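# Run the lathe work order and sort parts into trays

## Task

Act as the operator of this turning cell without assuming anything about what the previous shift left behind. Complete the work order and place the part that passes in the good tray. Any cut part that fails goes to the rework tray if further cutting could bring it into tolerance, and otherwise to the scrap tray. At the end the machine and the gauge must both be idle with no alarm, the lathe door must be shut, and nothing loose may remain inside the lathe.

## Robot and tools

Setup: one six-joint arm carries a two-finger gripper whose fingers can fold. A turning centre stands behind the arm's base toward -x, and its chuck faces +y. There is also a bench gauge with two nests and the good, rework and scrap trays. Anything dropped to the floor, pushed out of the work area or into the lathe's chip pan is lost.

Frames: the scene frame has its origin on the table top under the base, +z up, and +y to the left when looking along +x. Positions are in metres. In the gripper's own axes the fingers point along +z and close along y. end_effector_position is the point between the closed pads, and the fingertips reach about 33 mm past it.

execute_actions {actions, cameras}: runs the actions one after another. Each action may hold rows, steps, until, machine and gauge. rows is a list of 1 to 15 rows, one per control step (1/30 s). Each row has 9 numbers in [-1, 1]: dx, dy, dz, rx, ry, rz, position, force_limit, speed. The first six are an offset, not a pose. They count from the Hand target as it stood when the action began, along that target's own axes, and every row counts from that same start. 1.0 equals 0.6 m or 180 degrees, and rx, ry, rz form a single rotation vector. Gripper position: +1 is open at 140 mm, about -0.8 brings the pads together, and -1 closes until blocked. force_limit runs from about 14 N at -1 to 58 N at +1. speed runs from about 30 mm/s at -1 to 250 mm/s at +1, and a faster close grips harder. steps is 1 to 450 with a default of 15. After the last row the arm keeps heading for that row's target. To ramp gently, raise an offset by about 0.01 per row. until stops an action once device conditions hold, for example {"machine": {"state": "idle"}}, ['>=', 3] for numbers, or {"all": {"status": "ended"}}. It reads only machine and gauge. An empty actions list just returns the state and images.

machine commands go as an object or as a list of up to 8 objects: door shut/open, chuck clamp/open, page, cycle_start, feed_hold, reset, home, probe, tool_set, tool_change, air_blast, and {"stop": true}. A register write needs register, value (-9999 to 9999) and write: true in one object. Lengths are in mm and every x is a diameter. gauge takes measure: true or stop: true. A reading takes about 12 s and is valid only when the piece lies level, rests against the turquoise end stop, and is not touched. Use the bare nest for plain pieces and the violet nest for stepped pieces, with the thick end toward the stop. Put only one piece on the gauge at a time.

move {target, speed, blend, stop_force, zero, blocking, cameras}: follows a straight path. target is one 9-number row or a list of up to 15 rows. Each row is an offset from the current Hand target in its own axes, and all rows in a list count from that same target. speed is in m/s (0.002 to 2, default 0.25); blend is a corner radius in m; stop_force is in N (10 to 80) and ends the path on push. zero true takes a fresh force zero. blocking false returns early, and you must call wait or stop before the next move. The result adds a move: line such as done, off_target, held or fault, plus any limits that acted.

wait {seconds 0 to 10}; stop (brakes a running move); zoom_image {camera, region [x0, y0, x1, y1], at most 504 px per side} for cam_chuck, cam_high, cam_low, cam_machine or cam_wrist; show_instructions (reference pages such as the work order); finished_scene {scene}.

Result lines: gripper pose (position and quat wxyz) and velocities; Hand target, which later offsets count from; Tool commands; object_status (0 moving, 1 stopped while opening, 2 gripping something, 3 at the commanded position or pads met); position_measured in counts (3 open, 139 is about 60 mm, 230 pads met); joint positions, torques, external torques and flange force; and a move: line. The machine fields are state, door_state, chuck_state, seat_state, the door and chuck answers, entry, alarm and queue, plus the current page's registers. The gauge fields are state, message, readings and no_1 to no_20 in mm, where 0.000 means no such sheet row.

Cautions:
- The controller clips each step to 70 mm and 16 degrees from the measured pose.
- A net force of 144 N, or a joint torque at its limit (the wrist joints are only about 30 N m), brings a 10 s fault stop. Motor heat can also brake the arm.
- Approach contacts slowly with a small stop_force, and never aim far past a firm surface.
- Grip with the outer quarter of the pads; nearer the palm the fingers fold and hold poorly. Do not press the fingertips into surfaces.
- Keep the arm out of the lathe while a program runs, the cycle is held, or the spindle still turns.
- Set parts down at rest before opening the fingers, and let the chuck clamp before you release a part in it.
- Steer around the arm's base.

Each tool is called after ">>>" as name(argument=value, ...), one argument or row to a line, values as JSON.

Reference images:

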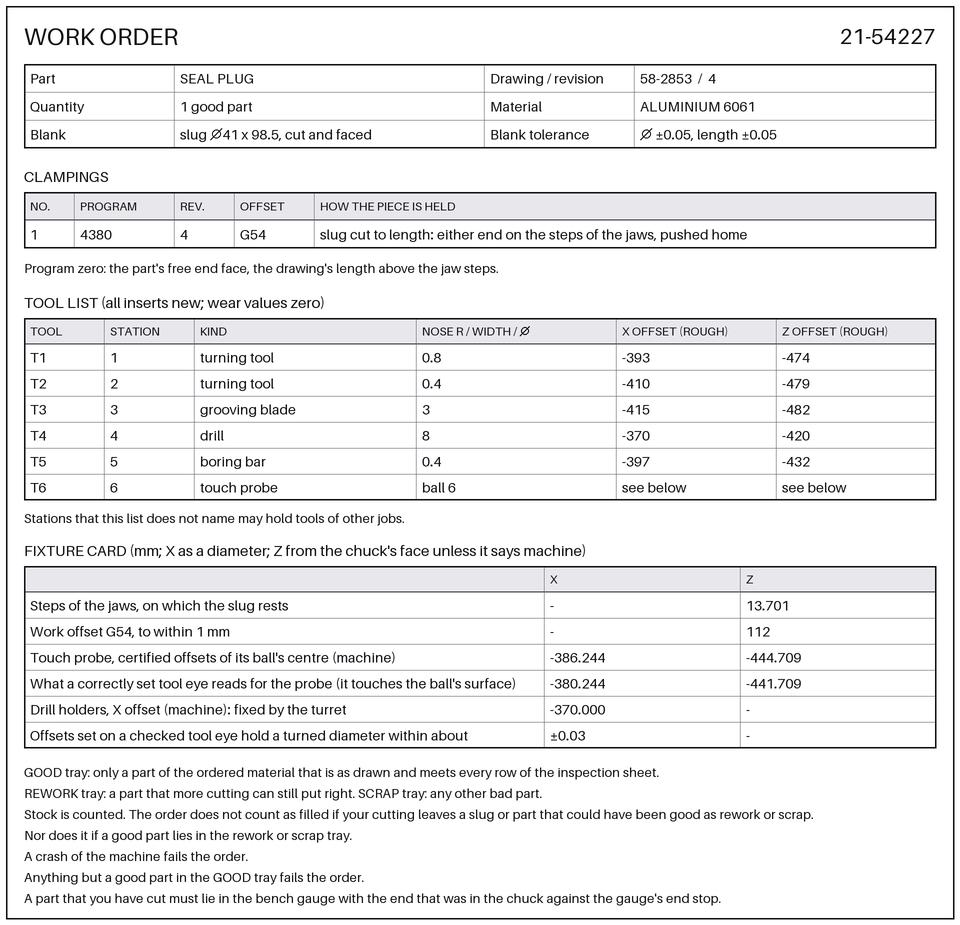

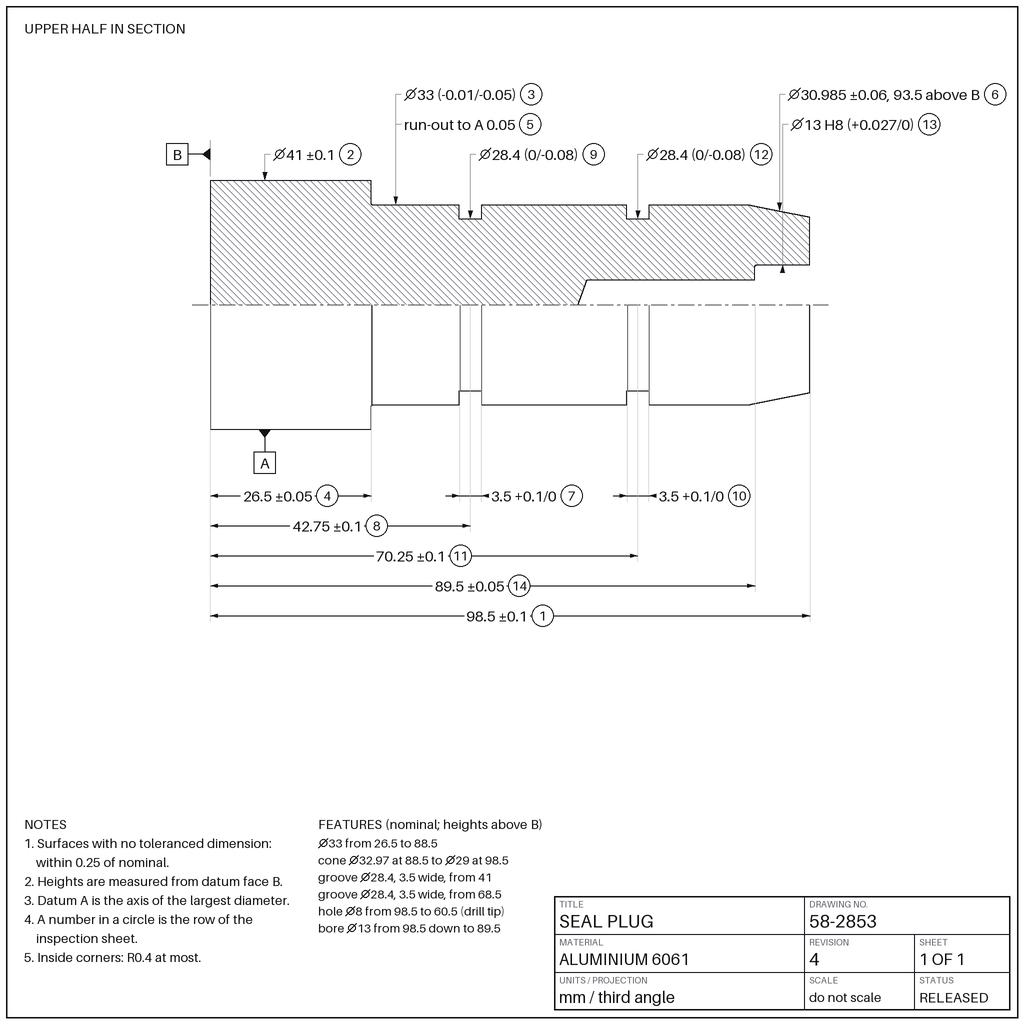

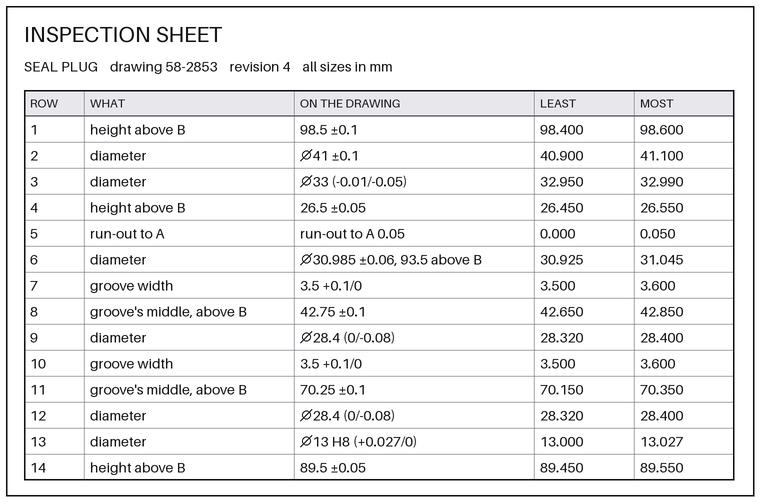

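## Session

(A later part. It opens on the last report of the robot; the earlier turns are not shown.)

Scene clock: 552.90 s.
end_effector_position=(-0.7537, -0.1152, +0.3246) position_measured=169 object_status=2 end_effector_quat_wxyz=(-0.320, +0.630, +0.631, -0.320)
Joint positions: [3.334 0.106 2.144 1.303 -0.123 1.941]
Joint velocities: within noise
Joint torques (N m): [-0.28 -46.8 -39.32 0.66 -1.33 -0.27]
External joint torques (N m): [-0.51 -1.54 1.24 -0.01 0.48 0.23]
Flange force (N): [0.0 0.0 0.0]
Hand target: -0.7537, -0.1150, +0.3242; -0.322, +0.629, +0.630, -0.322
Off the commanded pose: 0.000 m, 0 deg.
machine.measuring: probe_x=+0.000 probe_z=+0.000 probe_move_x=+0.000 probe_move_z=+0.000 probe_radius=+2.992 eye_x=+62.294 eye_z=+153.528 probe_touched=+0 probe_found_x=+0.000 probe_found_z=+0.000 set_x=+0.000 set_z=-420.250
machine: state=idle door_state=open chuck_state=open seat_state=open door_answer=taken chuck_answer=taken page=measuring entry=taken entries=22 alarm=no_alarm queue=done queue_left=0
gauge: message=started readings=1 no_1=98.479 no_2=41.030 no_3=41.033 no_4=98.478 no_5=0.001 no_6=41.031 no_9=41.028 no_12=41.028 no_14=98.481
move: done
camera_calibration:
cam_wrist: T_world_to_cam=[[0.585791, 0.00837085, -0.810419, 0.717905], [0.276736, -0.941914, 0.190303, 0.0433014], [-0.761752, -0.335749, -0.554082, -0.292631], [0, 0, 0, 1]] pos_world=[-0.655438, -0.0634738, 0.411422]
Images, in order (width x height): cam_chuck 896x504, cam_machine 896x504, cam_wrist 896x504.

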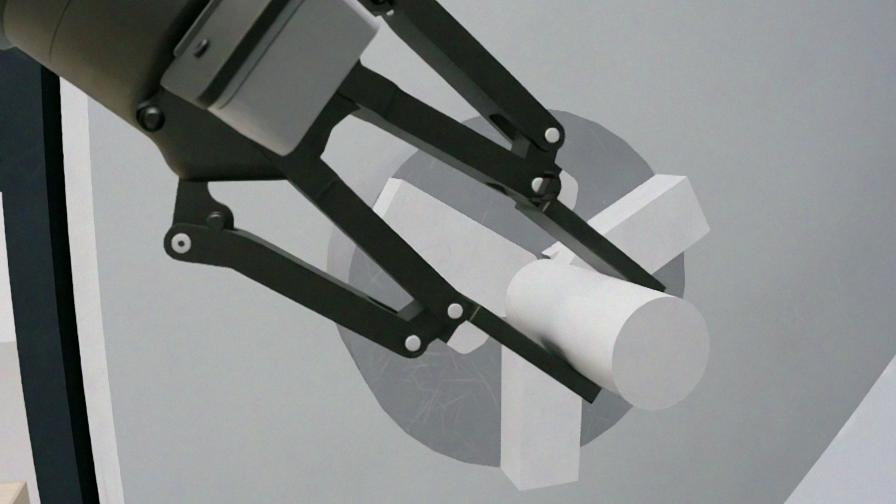

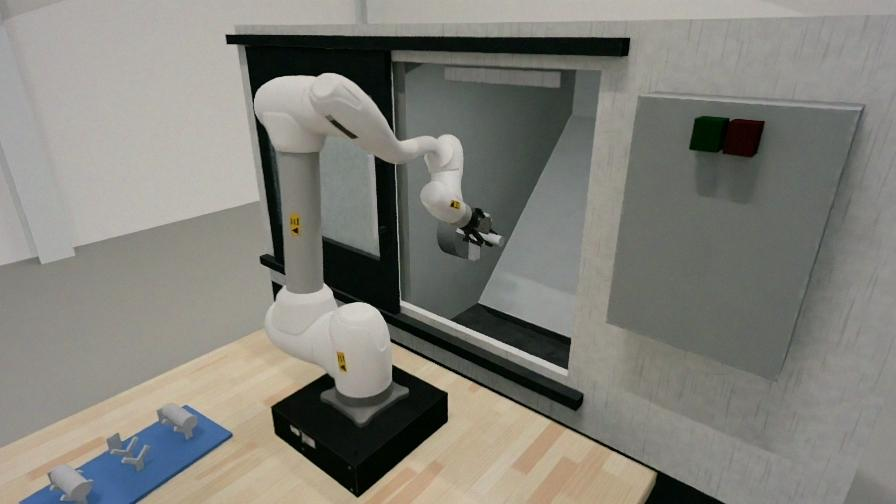

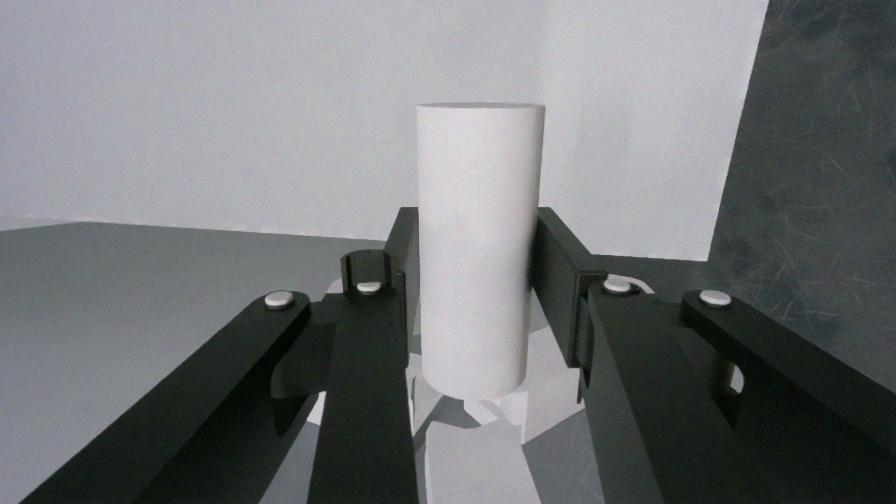

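>>> move(
  target=[0, 0.037, 0.0095, 0.1544, 0, 0, -1, -0.05, -1],
  speed=0.1,
  cameras=["cam_wrist", "cam_chuck", "cam_machine"],
)

>>> zoom_image(
  camera="cam_wrist",
  region=[370, 300, 620, 504],
)

>>> zoom_image(
  camera="cam_chuck",
  region=[400, 150, 720, 400],
)

Scene clock: 594.13 s.
end_effector_position=(-0.7517, -0.1163, +0.3200) position_measured=169 object_status=2 end_effector_quat_wxyz=(-0.353, +0.621, +0.614, -0.337)
Joint positions: [3.359 0.118 2.192 0.799 -0.24 2.46]
Joint velocities: within noise
Joint torques (N m): [9.36 -42.43 -39.2 0.02 -2.75 -0.19]
External joint torques (N m): [-10.24 -5.25 2.86 1.9 0.83 0.14]
External joint torques when the fault began: [-12.13 -8.53 -3.02 4.43 0.53 0.14]
Flange force (N): [0.0 0.0 0.0]
Flange force when the fault began (N): [0.0 0.0 0.0]
Hand target: -0.7517, -0.1163, +0.3200; -0.353, +0.621, +0.614, -0.337 (not the last commanded pose)
Tool commands: gripper/position=-1.0 gripper/force_limit=-0.05098 gripper/speed=-1.0
Off the commanded pose: 0.018 m, 24 deg.
FORCE FAULT: contact force on the arm reached its limit, and the arm stopped for 10 seconds. The contact can be on any part of the arm, not only on its tool. The arm's remaining commands of this call were not run. The arm's target is now where it stood when the stop ended, not its last command. The arm accepts commands again.
machine.measuring: probe_x=+0.000 probe_z=+0.000 probe_move_x=+0.000 probe_move_z=+0.000 probe_radius=+2.992 eye_x=+62.294 eye_z=+153.528 probe_touched=+0 probe_found_x=+0.000 probe_found_z=+0.000 set_x=+0.000 set_z=-420.250
machine: state=idle door_state=open chuck_state=open seat_state=open door_answer=taken chuck_answer=taken page=measuring entry=taken entries=22 alarm=no_alarm queue=done queue_left=0
gauge: message=started readings=1 no_1=98.479 no_2=41.030 no_3=41.033 no_4=98.478 no_5=0.001 no_6=41.031 no_9=41.028 no_12=41.028 no_14=98.481
move: fault
camera_calibration:
cam_wrist: T_world_to_cam=[[0.518968, 0.0106211, -0.854728, 0.677173], [0.272267, -0.949898, 0.153509, 0.0501762], [-0.810274, -0.31238, -0.495858, -0.346284], [0, 0, 0, 1]] pos_world=[-0.645677, -0.0677023, 0.399388]
Images, in order (width x height): cam_chuck 896x504, cam_machine 896x504, cam_wrist 896x504.

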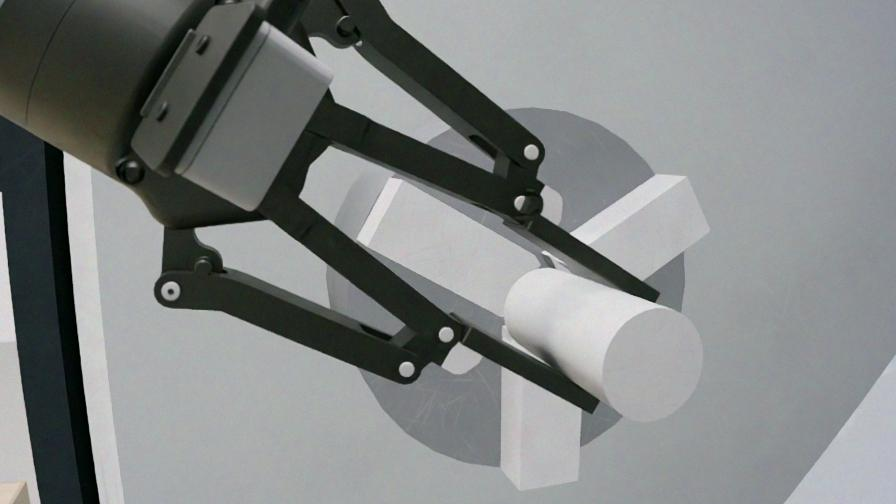

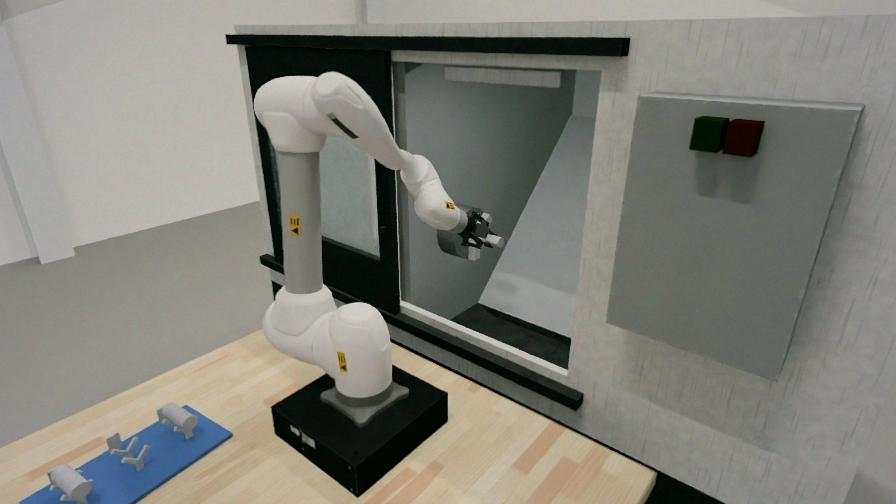

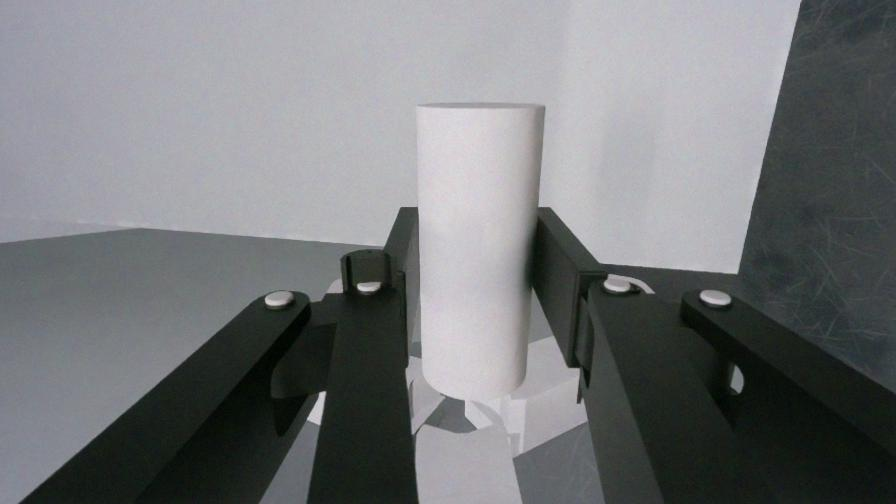

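Scaled by 2.016.

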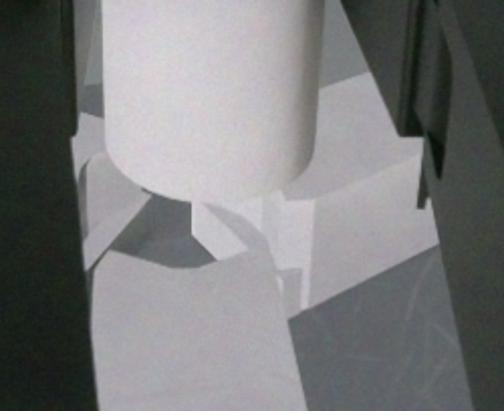

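Scaled by 1.575.

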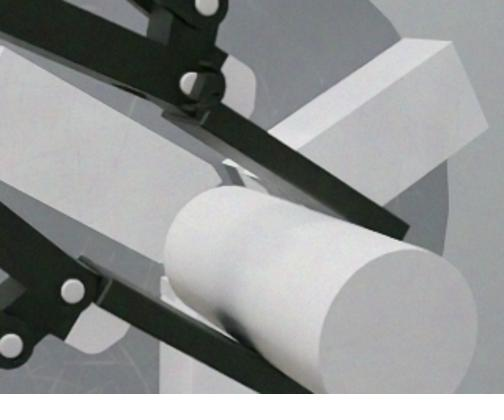

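>>> execute_actions(
  actions=[],
  cameras=["cam_machine", "cam_low", "cam_high"],
)

>>> zoom_image(
  camera="cam_machine",
  region=[360, 100, 520, 280],
)

>>> zoom_image(
  camera="cam_low",
  region=[440, 20, 660, 260],
)

Scene clock: 639.43 s.
end_effector_position=(-0.7517, -0.1163, +0.3200) position_measured=169 object_status=2 end_effector_quat_wxyz=(-0.353, +0.621, +0.614, -0.337)
Joint positions: [3.359 0.118 2.192 0.799 -0.24 2.46]
Joint velocities: within noise
Joint torques (N m): [9.38 -42.55 -38.96 0.06 -2.76 -0.15]
External joint torques (N m): [-10.05 -5.1 2.84 1.84 0.86 0.11]
Flange force (N): [0.0 0.0 0.0]
Hand target: -0.7517, -0.1163, +0.3200; -0.353, +0.621, +0.614, -0.337 (not the last commanded pose)
Tool commands: gripper/position=-1.0 gripper/force_limit=-0.05098 gripper/speed=-1.0
Off the commanded pose: 0.018 m, 24 deg.
machine.measuring: probe_x=+0.000 probe_z=+0.000 probe_move_x=+0.000 probe_move_z=+0.000 probe_radius=+2.992 eye_x=+62.294 eye_z=+153.528 probe_touched=+0 probe_found_x=+0.000 probe_found_z=+0.000 set_x=+0.000 set_z=-420.250
machine: state=idle door_state=open chuck_state=open seat_state=open door_answer=taken chuck_answer=taken page=measuring entry=taken entries=22 alarm=no_alarm queue=done queue_left=0
gauge: message=started readings=1 no_1=98.479 no_2=41.030 no_3=41.033 no_4=98.478 no_5=0.001 no_6=41.031 no_9=41.028 no_12=41.028 no_14=98.481
Images, in order (width x height): cam_high 896x504, cam_low 896x504, cam_machine 896x504.

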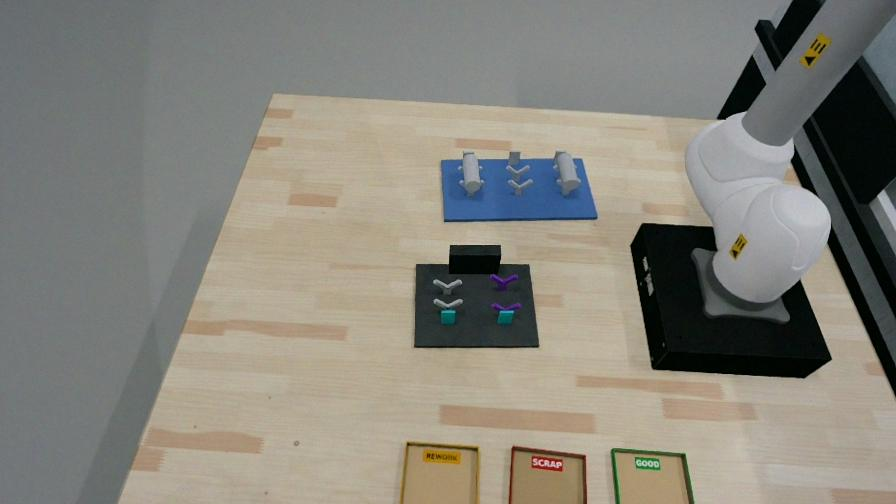

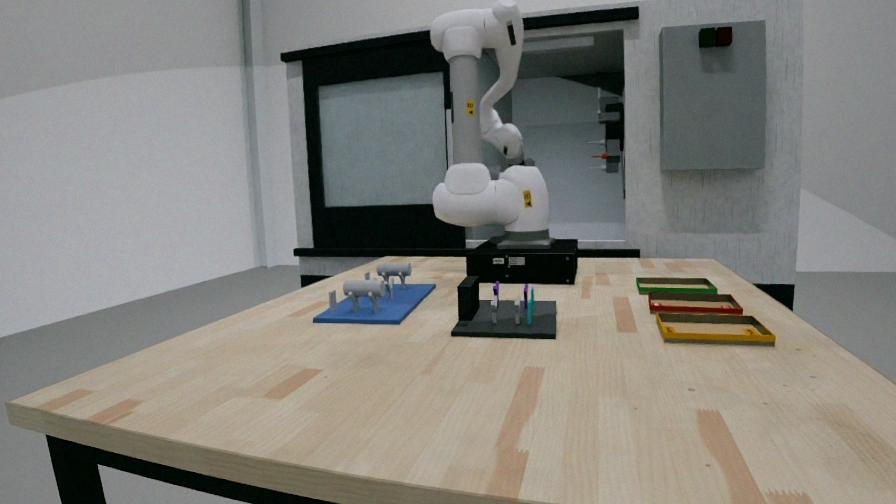

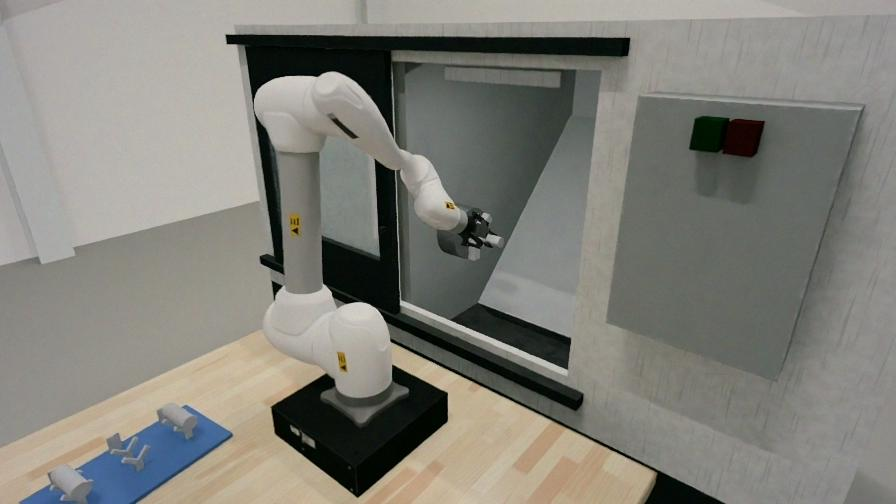

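Scaled by 2.800.

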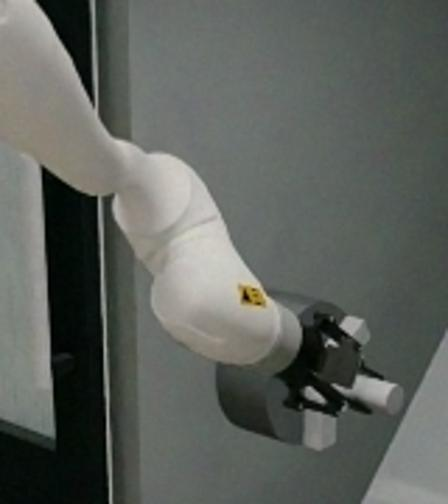

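Scaled by 2.100.

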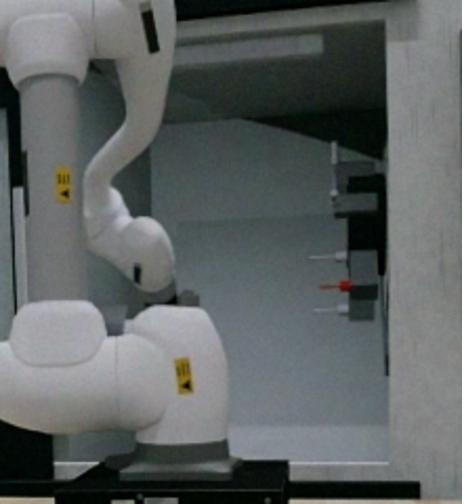

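>>> move(
  target=[0.02, 0, 0, 0, 0, 0, -1, -0.05, -1],
  speed=0.03,
  cameras=["cam_chuck"],
)

Scene clock: 704.47 s.
end_effector_position=(-0.7514, -0.1043, +0.3202) position_measured=169 object_status=2 end_effector_quat_wxyz=(-0.353, +0.621, +0.614, -0.337)
Joint positions: [3.335 0.114 2.197 0.726 -0.228 2.518]
Joint velocities: within noise
Joint torques (N m): [0.27 -45.12 -36.91 2.03 -2.96 -0.12]
External joint torques (N m): [-1.08 -1.68 1.08 0.07 0.98 0.08]
Flange force (N): [0.0 0.0 0.0]
Hand target: -0.7514, -0.1043, +0.3202; -0.353, +0.621, +0.614, -0.337
Off the commanded pose: 0.000 m, 0 deg.
machine.measuring: probe_x=+0.000 probe_z=+0.000 probe_move_x=+0.000 probe_move_z=+0.000 probe_radius=+2.992 eye_x=+62.294 eye_z=+153.528 probe_touched=+0 probe_found_x=+0.000 probe_found_z=+0.000 set_x=+0.000 set_z=-420.250
machine: state=idle door_state=open chuck_state=open seat_state=open door_answer=taken chuck_answer=taken page=measuring entry=taken entries=22 alarm=no_alarm queue=done queue_left=0
gauge: message=started readings=1 no_1=98.479 no_2=41.030 no_3=41.033 no_4=98.478 no_5=0.001 no_6=41.031 no_9=41.028 no_12=41.028 no_14=98.481
move: done
Images, in order (width x height): cam_chuck 896x504.

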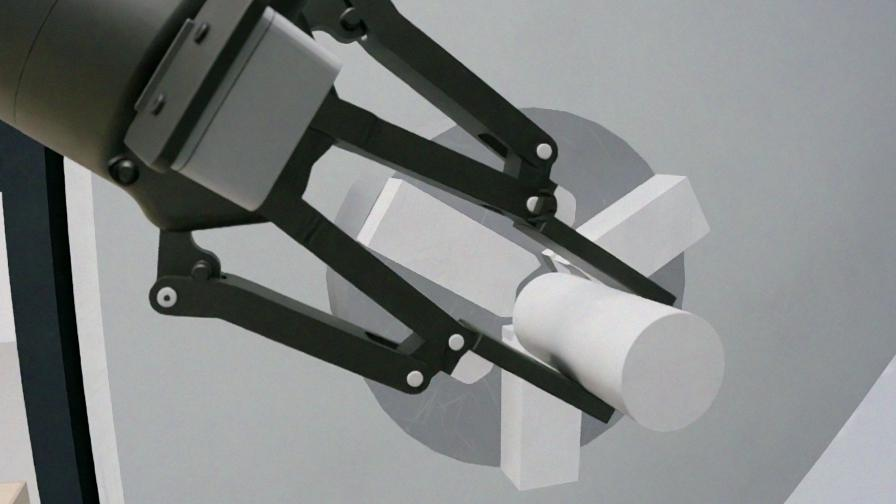

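>>> execute_actions(
  actions=[],
  cameras=["cam_wrist"],
)

>>> zoom_image(
  camera="cam_wrist",
  region=[370, 300, 620, 504],
)

Scene clock: 728.10 s.
end_effector_position=(-0.7514, -0.1043, +0.3202) position_measured=169 object_status=2 end_effector_quat_wxyz=(-0.353, +0.621, +0.614, -0.337)
Joint positions: [3.335 0.114 2.197 0.726 -0.229 2.518]
Joint velocities: within noise
Joint torques (N m): [0.16 -44.57 -36.93 1.93 -2.89 -0.16]
External joint torques (N m): [-0.97 -2.28 0.94 0.18 0.9 0.12]
Flange force (N): [0.0 0.0 0.0]
Hand target: -0.7514, -0.1043, +0.3202; -0.353, +0.621, +0.614, -0.337
Tool commands: gripper/position=-1.0 gripper/force_limit=-0.05 gripper/speed=-1.0
Off the commanded pose: 0.000 m, 0 deg.
machine.measuring: probe_x=+0.000 probe_z=+0.000 probe_move_x=+0.000 probe_move_z=+0.000 probe_radius=+2.992 eye_x=+62.294 eye_z=+153.528 probe_touched=+0 probe_found_x=+0.000 probe_found_z=+0.000 set_x=+0.000 set_z=-420.250
machine: state=idle door_state=open chuck_state=open seat_state=open door_answer=taken chuck_answer=taken page=measuring entry=taken entries=22 alarm=no_alarm queue=done queue_left=0
gauge: message=started readings=1 no_1=98.479 no_2=41.030 no_3=41.033 no_4=98.478 no_5=0.001 no_6=41.031 no_9=41.028 no_12=41.028 no_14=98.481
camera_calibration:
cam_wrist: T_world_to_cam=[[0.518968, 0.0106211, -0.854728, 0.677112], [0.272267, -0.949898, 0.153509, 0.0614899], [-0.810274, -0.31238, -0.495858, -0.342274], [0, 0, 0, 1]] pos_world=[-0.645477, -0.0557023, 0.399588]
Images, in order (width x height): cam_wrist 896x504.

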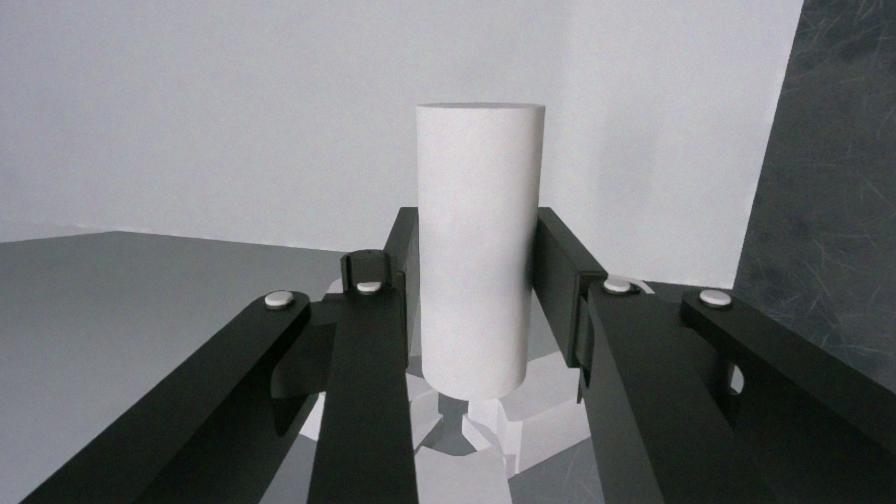

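Scaled by 2.016.

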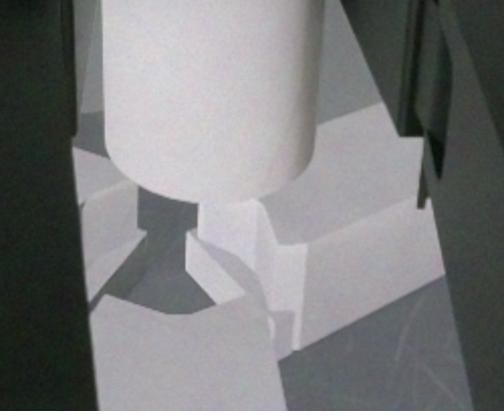

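>>> move(
  target=[
    [0.0407, 0, 0, 0, 0, 0, -1, -0.05, -1],
    [0.0407, -0.0548, 0.0017, -0.2021, -0.0074, -0.0018, -1, -0.05, -1],
  ],
  speed=0.08,
  cameras=["cam_wrist", "cam_chuck", "cam_machine"],
)

>>> zoom_image(
  camera="cam_chuck",
  region=[400, 150, 720, 400],
)

>>> zoom_image(
  camera="cam_wrist",
  region=[370, 300, 620, 504],
)

Scene clock: 790.00 s.
end_effector_position=(-0.7690, -0.0799, +0.3481) position_measured=169 object_status=2 end_effector_quat_wxyz=(-0.136, +0.694, +0.694, -0.134)
Joint positions: [3.242 0.217 1.732 -0.021 0.818 3.218]
Joint velocities: within noise
Joint torques (N m): [-0.21 -60.07 -41.36 3.86 -1.63 -0.08]
External joint torques (N m): [-1.09 -2.06 0.64 0.1 0.56 0.06]
Flange force (N): [2.1 3.2 -2.9]
Hand target: -0.7690, -0.0799, +0.3481; -0.136, +0.694, +0.694, -0.134
Off the commanded pose: 0.000 m, 0 deg.
machine.measuring: probe_x=+0.000 probe_z=+0.000 probe_move_x=+0.000 probe_move_z=+0.000 probe_radius=+2.992 eye_x=+62.294 eye_z=+153.528 probe_touched=+0 probe_found_x=+0.000 probe_found_z=+0.000 set_x=+0.000 set_z=-420.250
machine: state=idle door_state=open chuck_state=open seat_state=open door_answer=taken chuck_answer=taken page=measuring entry=taken entries=22 alarm=no_alarm queue=done queue_left=0
gauge: message=started readings=1 no_1=98.479 no_2=41.030 no_3=41.033 no_4=98.478 no_5=0.001 no_6=41.031 no_9=41.028 no_12=41.028 no_14=98.481
move: done
camera_calibration:
cam_wrist: T_world_to_cam=[[0.924728, 0.00715178, -0.380562, 0.856558], [0.133482, -0.942421, 0.306637, -0.0744082], [-0.356457, -0.334353, -0.872437, 0.14321], [0, 0, 0, 1]] pos_world=[-0.731102, -0.0283668, 0.473732]
Images, in order (width x height): cam_chuck 896x504, cam_machine 896x504, cam_wrist 896x504.

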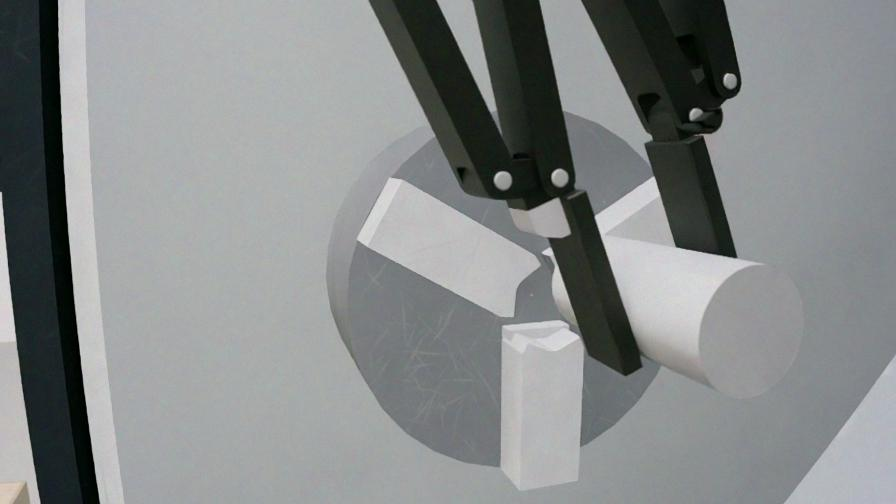

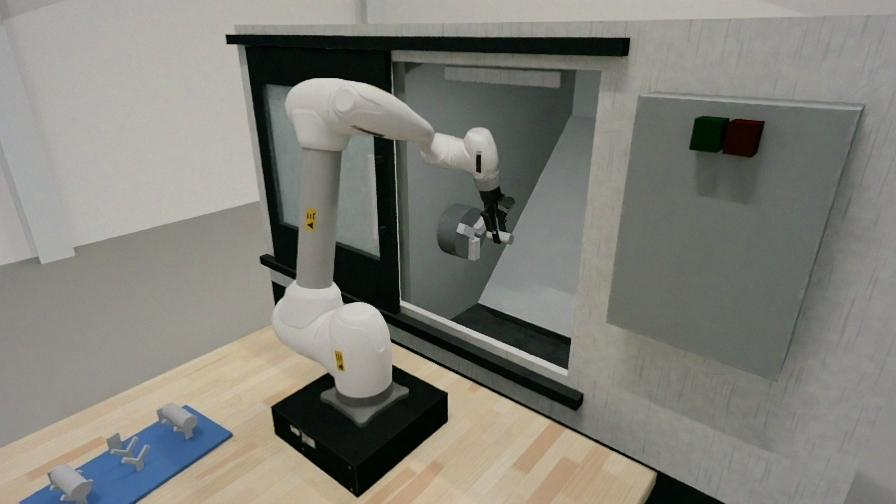

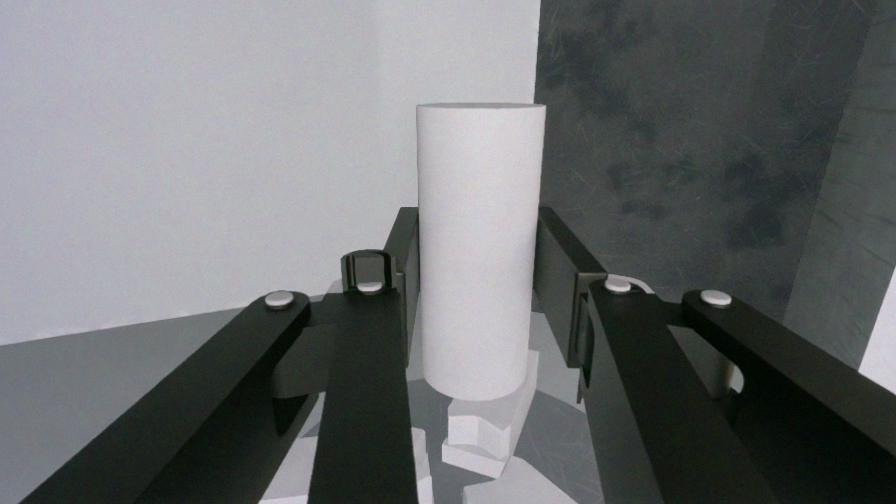

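Scaled by 1.575.

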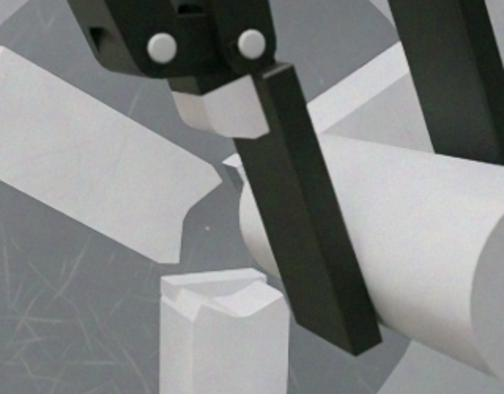

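Scaled by 2.016.

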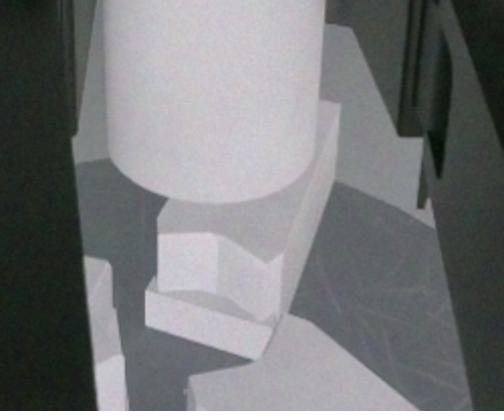

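>>> move(
  target=[
    [0.1333, 0.2282, -0.2758, 0.2667, 0, 0, -1, -0.05, -1],
    [-0.2333, 0.3827, -0.3383, 0.2667, 0, 0, -1, -0.05, -1],
    [-0.2333, 0.3827, -0.3383, 0.0167, 0, 0, -1, -0.05, -1],
  ],
  speed=0.25,
  cameras=["cam_machine"],
)

Scene clock: 841.60 s.
end_effector_position=(-0.4801, -0.2205, +0.4498) position_measured=169 object_status=2 end_effector_quat_wxyz=(-0.154, +0.691, +0.690, -0.153)
Joint positions: [3.65 -0.234 1.994 2.925 -1.004 0.555]
Joint velocities: within noise
Joint torques (N m): [0.06 -16.82 -43.74 -4.9 1.12 -0.09]
External joint torques (N m): [-0.31 -1.42 0.8 0.16 -0.14 0.07]
Flange force (N): [2.5 2.7 -0.7]
Hand target: -0.4802, -0.2204, +0.4498; -0.154, +0.691, +0.690, -0.153
Off the commanded pose: 0.000 m, 0 deg.
machine.measuring: probe_x=+0.000 probe_z=+0.000 probe_move_x=+0.000 probe_move_z=+0.000 probe_radius=+2.992 eye_x=+62.294 eye_z=+153.528 probe_touched=+0 probe_found_x=+0.000 probe_found_z=+0.000 set_x=+0.000 set_z=-420.250
machine: state=idle door_state=open chuck_state=open seat_state=open door_answer=taken chuck_answer=taken page=measuring entry=taken entries=22 alarm=no_alarm queue=done queue_left=0
gauge: message=started readings=1 no_1=98.479 no_2=41.030 no_3=41.033 no_4=98.478 no_5=0.001 no_6=41.031 no_9=41.028 no_12=41.028 no_14=98.481
move: done; limits=paced
Images, in order (width x height): cam_machine 896x504.

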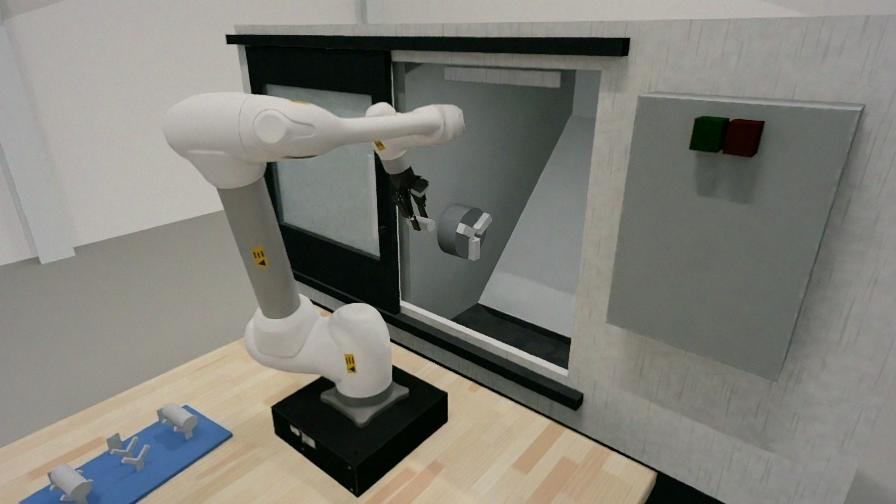

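>>> move(
  target=[
    [0.2333, -0.0463, 0.0585, 0, 0, 0, -1, -0.05, -1],
    [0.2333, -0.3732, 0.3402, 0, 0, 0, -1, -0.05, -1],
  ],
  speed=0.25,
  blend=[0.04, 0],
  cameras=["cam_machine", "cam_wrist", "cam_chuck"],
)

>>> zoom_image(
  camera="cam_wrist",
  region=[370, 300, 620, 504],
)

>>> zoom_image(
  camera="cam_chuck",
  region=[440, 180, 820, 420],
)

Scene clock: 854.67 s.
end_effector_position=(-0.7693, -0.0799, +0.3600) position_measured=169 object_status=2 end_effector_quat_wxyz=(-0.154, +0.691, +0.690, -0.153)
Joint positions: [3.243 0.19 1.756 3.114 -0.768 0.082]
Joint velocities: within noise
Joint torques (N m): [0.11 -57.71 -41.61 -4.1 1.42 -0.13]
External joint torques (N m): [-1.19 -1.84 0.81 -0.08 -0.25 0.11]
Flange force (N): [2.0 3.5 -2.2]
Hand target: -0.7693, -0.0800, +0.3599; -0.154, +0.691, +0.690, -0.153
Off the commanded pose: 0.000 m, 0 deg.
machine.measuring: probe_x=+0.000 probe_z=+0.000 probe_move_x=+0.000 probe_move_z=+0.000 probe_radius=+2.992 eye_x=+62.294 eye_z=+153.528 probe_touched=+0 probe_found_x=+0.000 probe_found_z=+0.000 set_x=+0.000 set_z=-420.250
machine: state=idle door_state=open chuck_state=open seat_state=open door_answer=taken chuck_answer=taken page=measuring entry=taken entries=22 alarm=no_alarm queue=done queue_left=0
gauge: message=started readings=1 no_1=98.479 no_2=41.030 no_3=41.033 no_4=98.478 no_5=0.001 no_6=41.031 no_9=41.028 no_12=41.028 no_14=98.481
move: done
camera_calibration:
cam_wrist: T_world_to_cam=[[0.903418, 0.00721322, -0.4287, 0.862239], [0.149483, -0.942423, 0.299156, -0.0629968], [-0.401859, -0.334346, -0.85248, 0.111328], [0, 0, 0, 1]] pos_world=[-0.724807, -0.0283669, 0.483393]
Images, in order (width x height): cam_chuck 896x504, cam_machine 896x504, cam_wrist 896x504.

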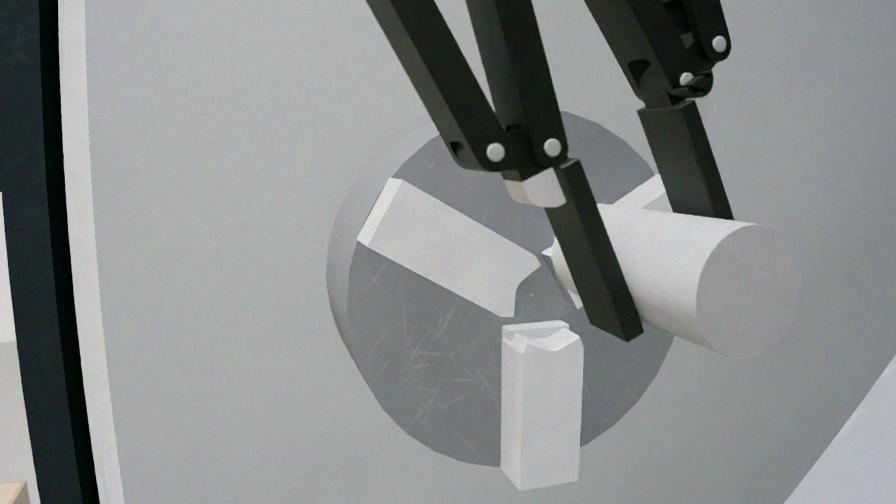

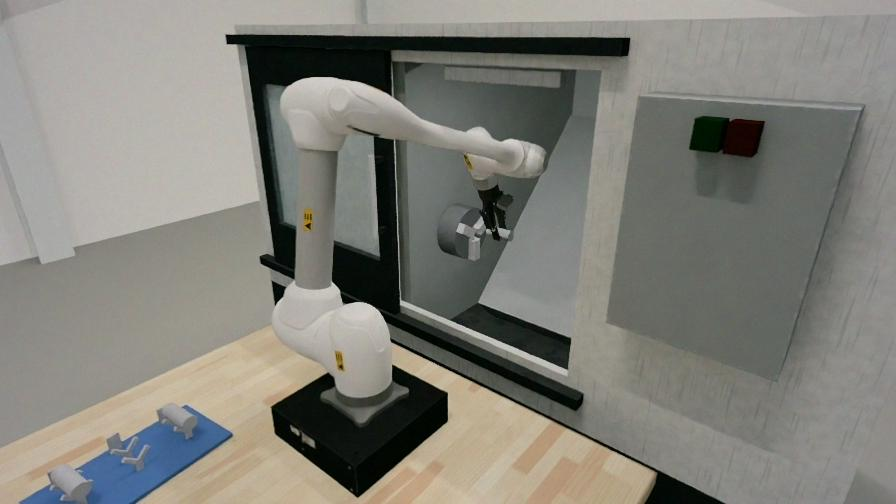

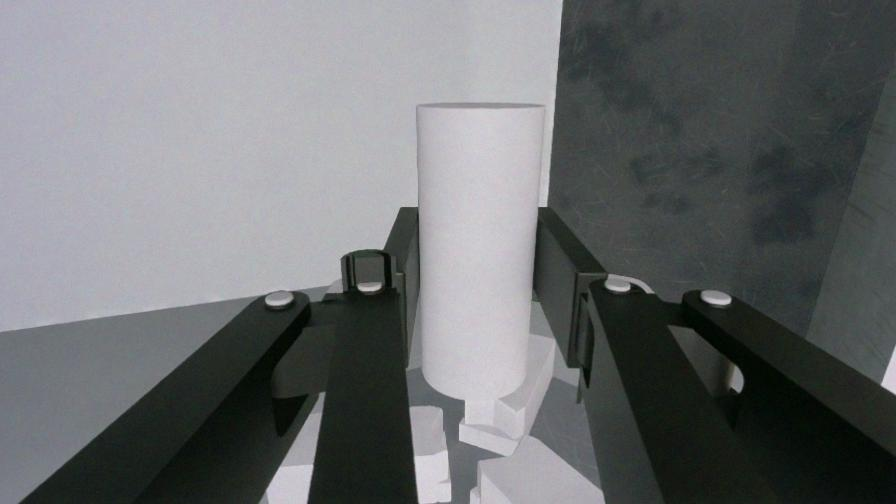

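Scaled by 2.016.

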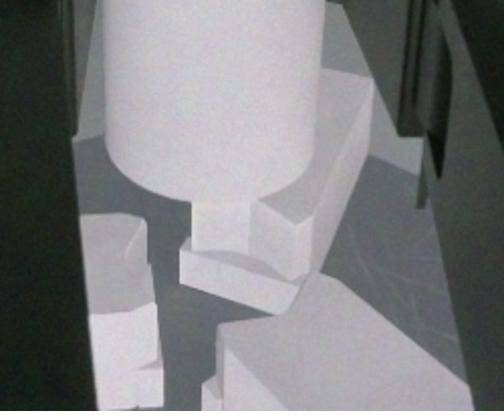

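Scaled by 1.326.

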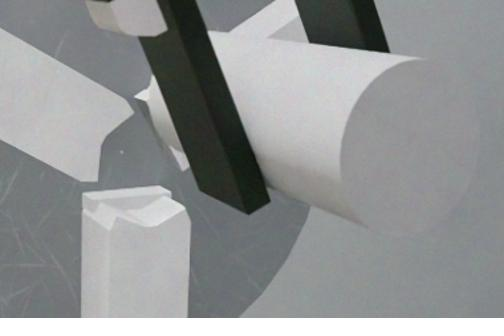

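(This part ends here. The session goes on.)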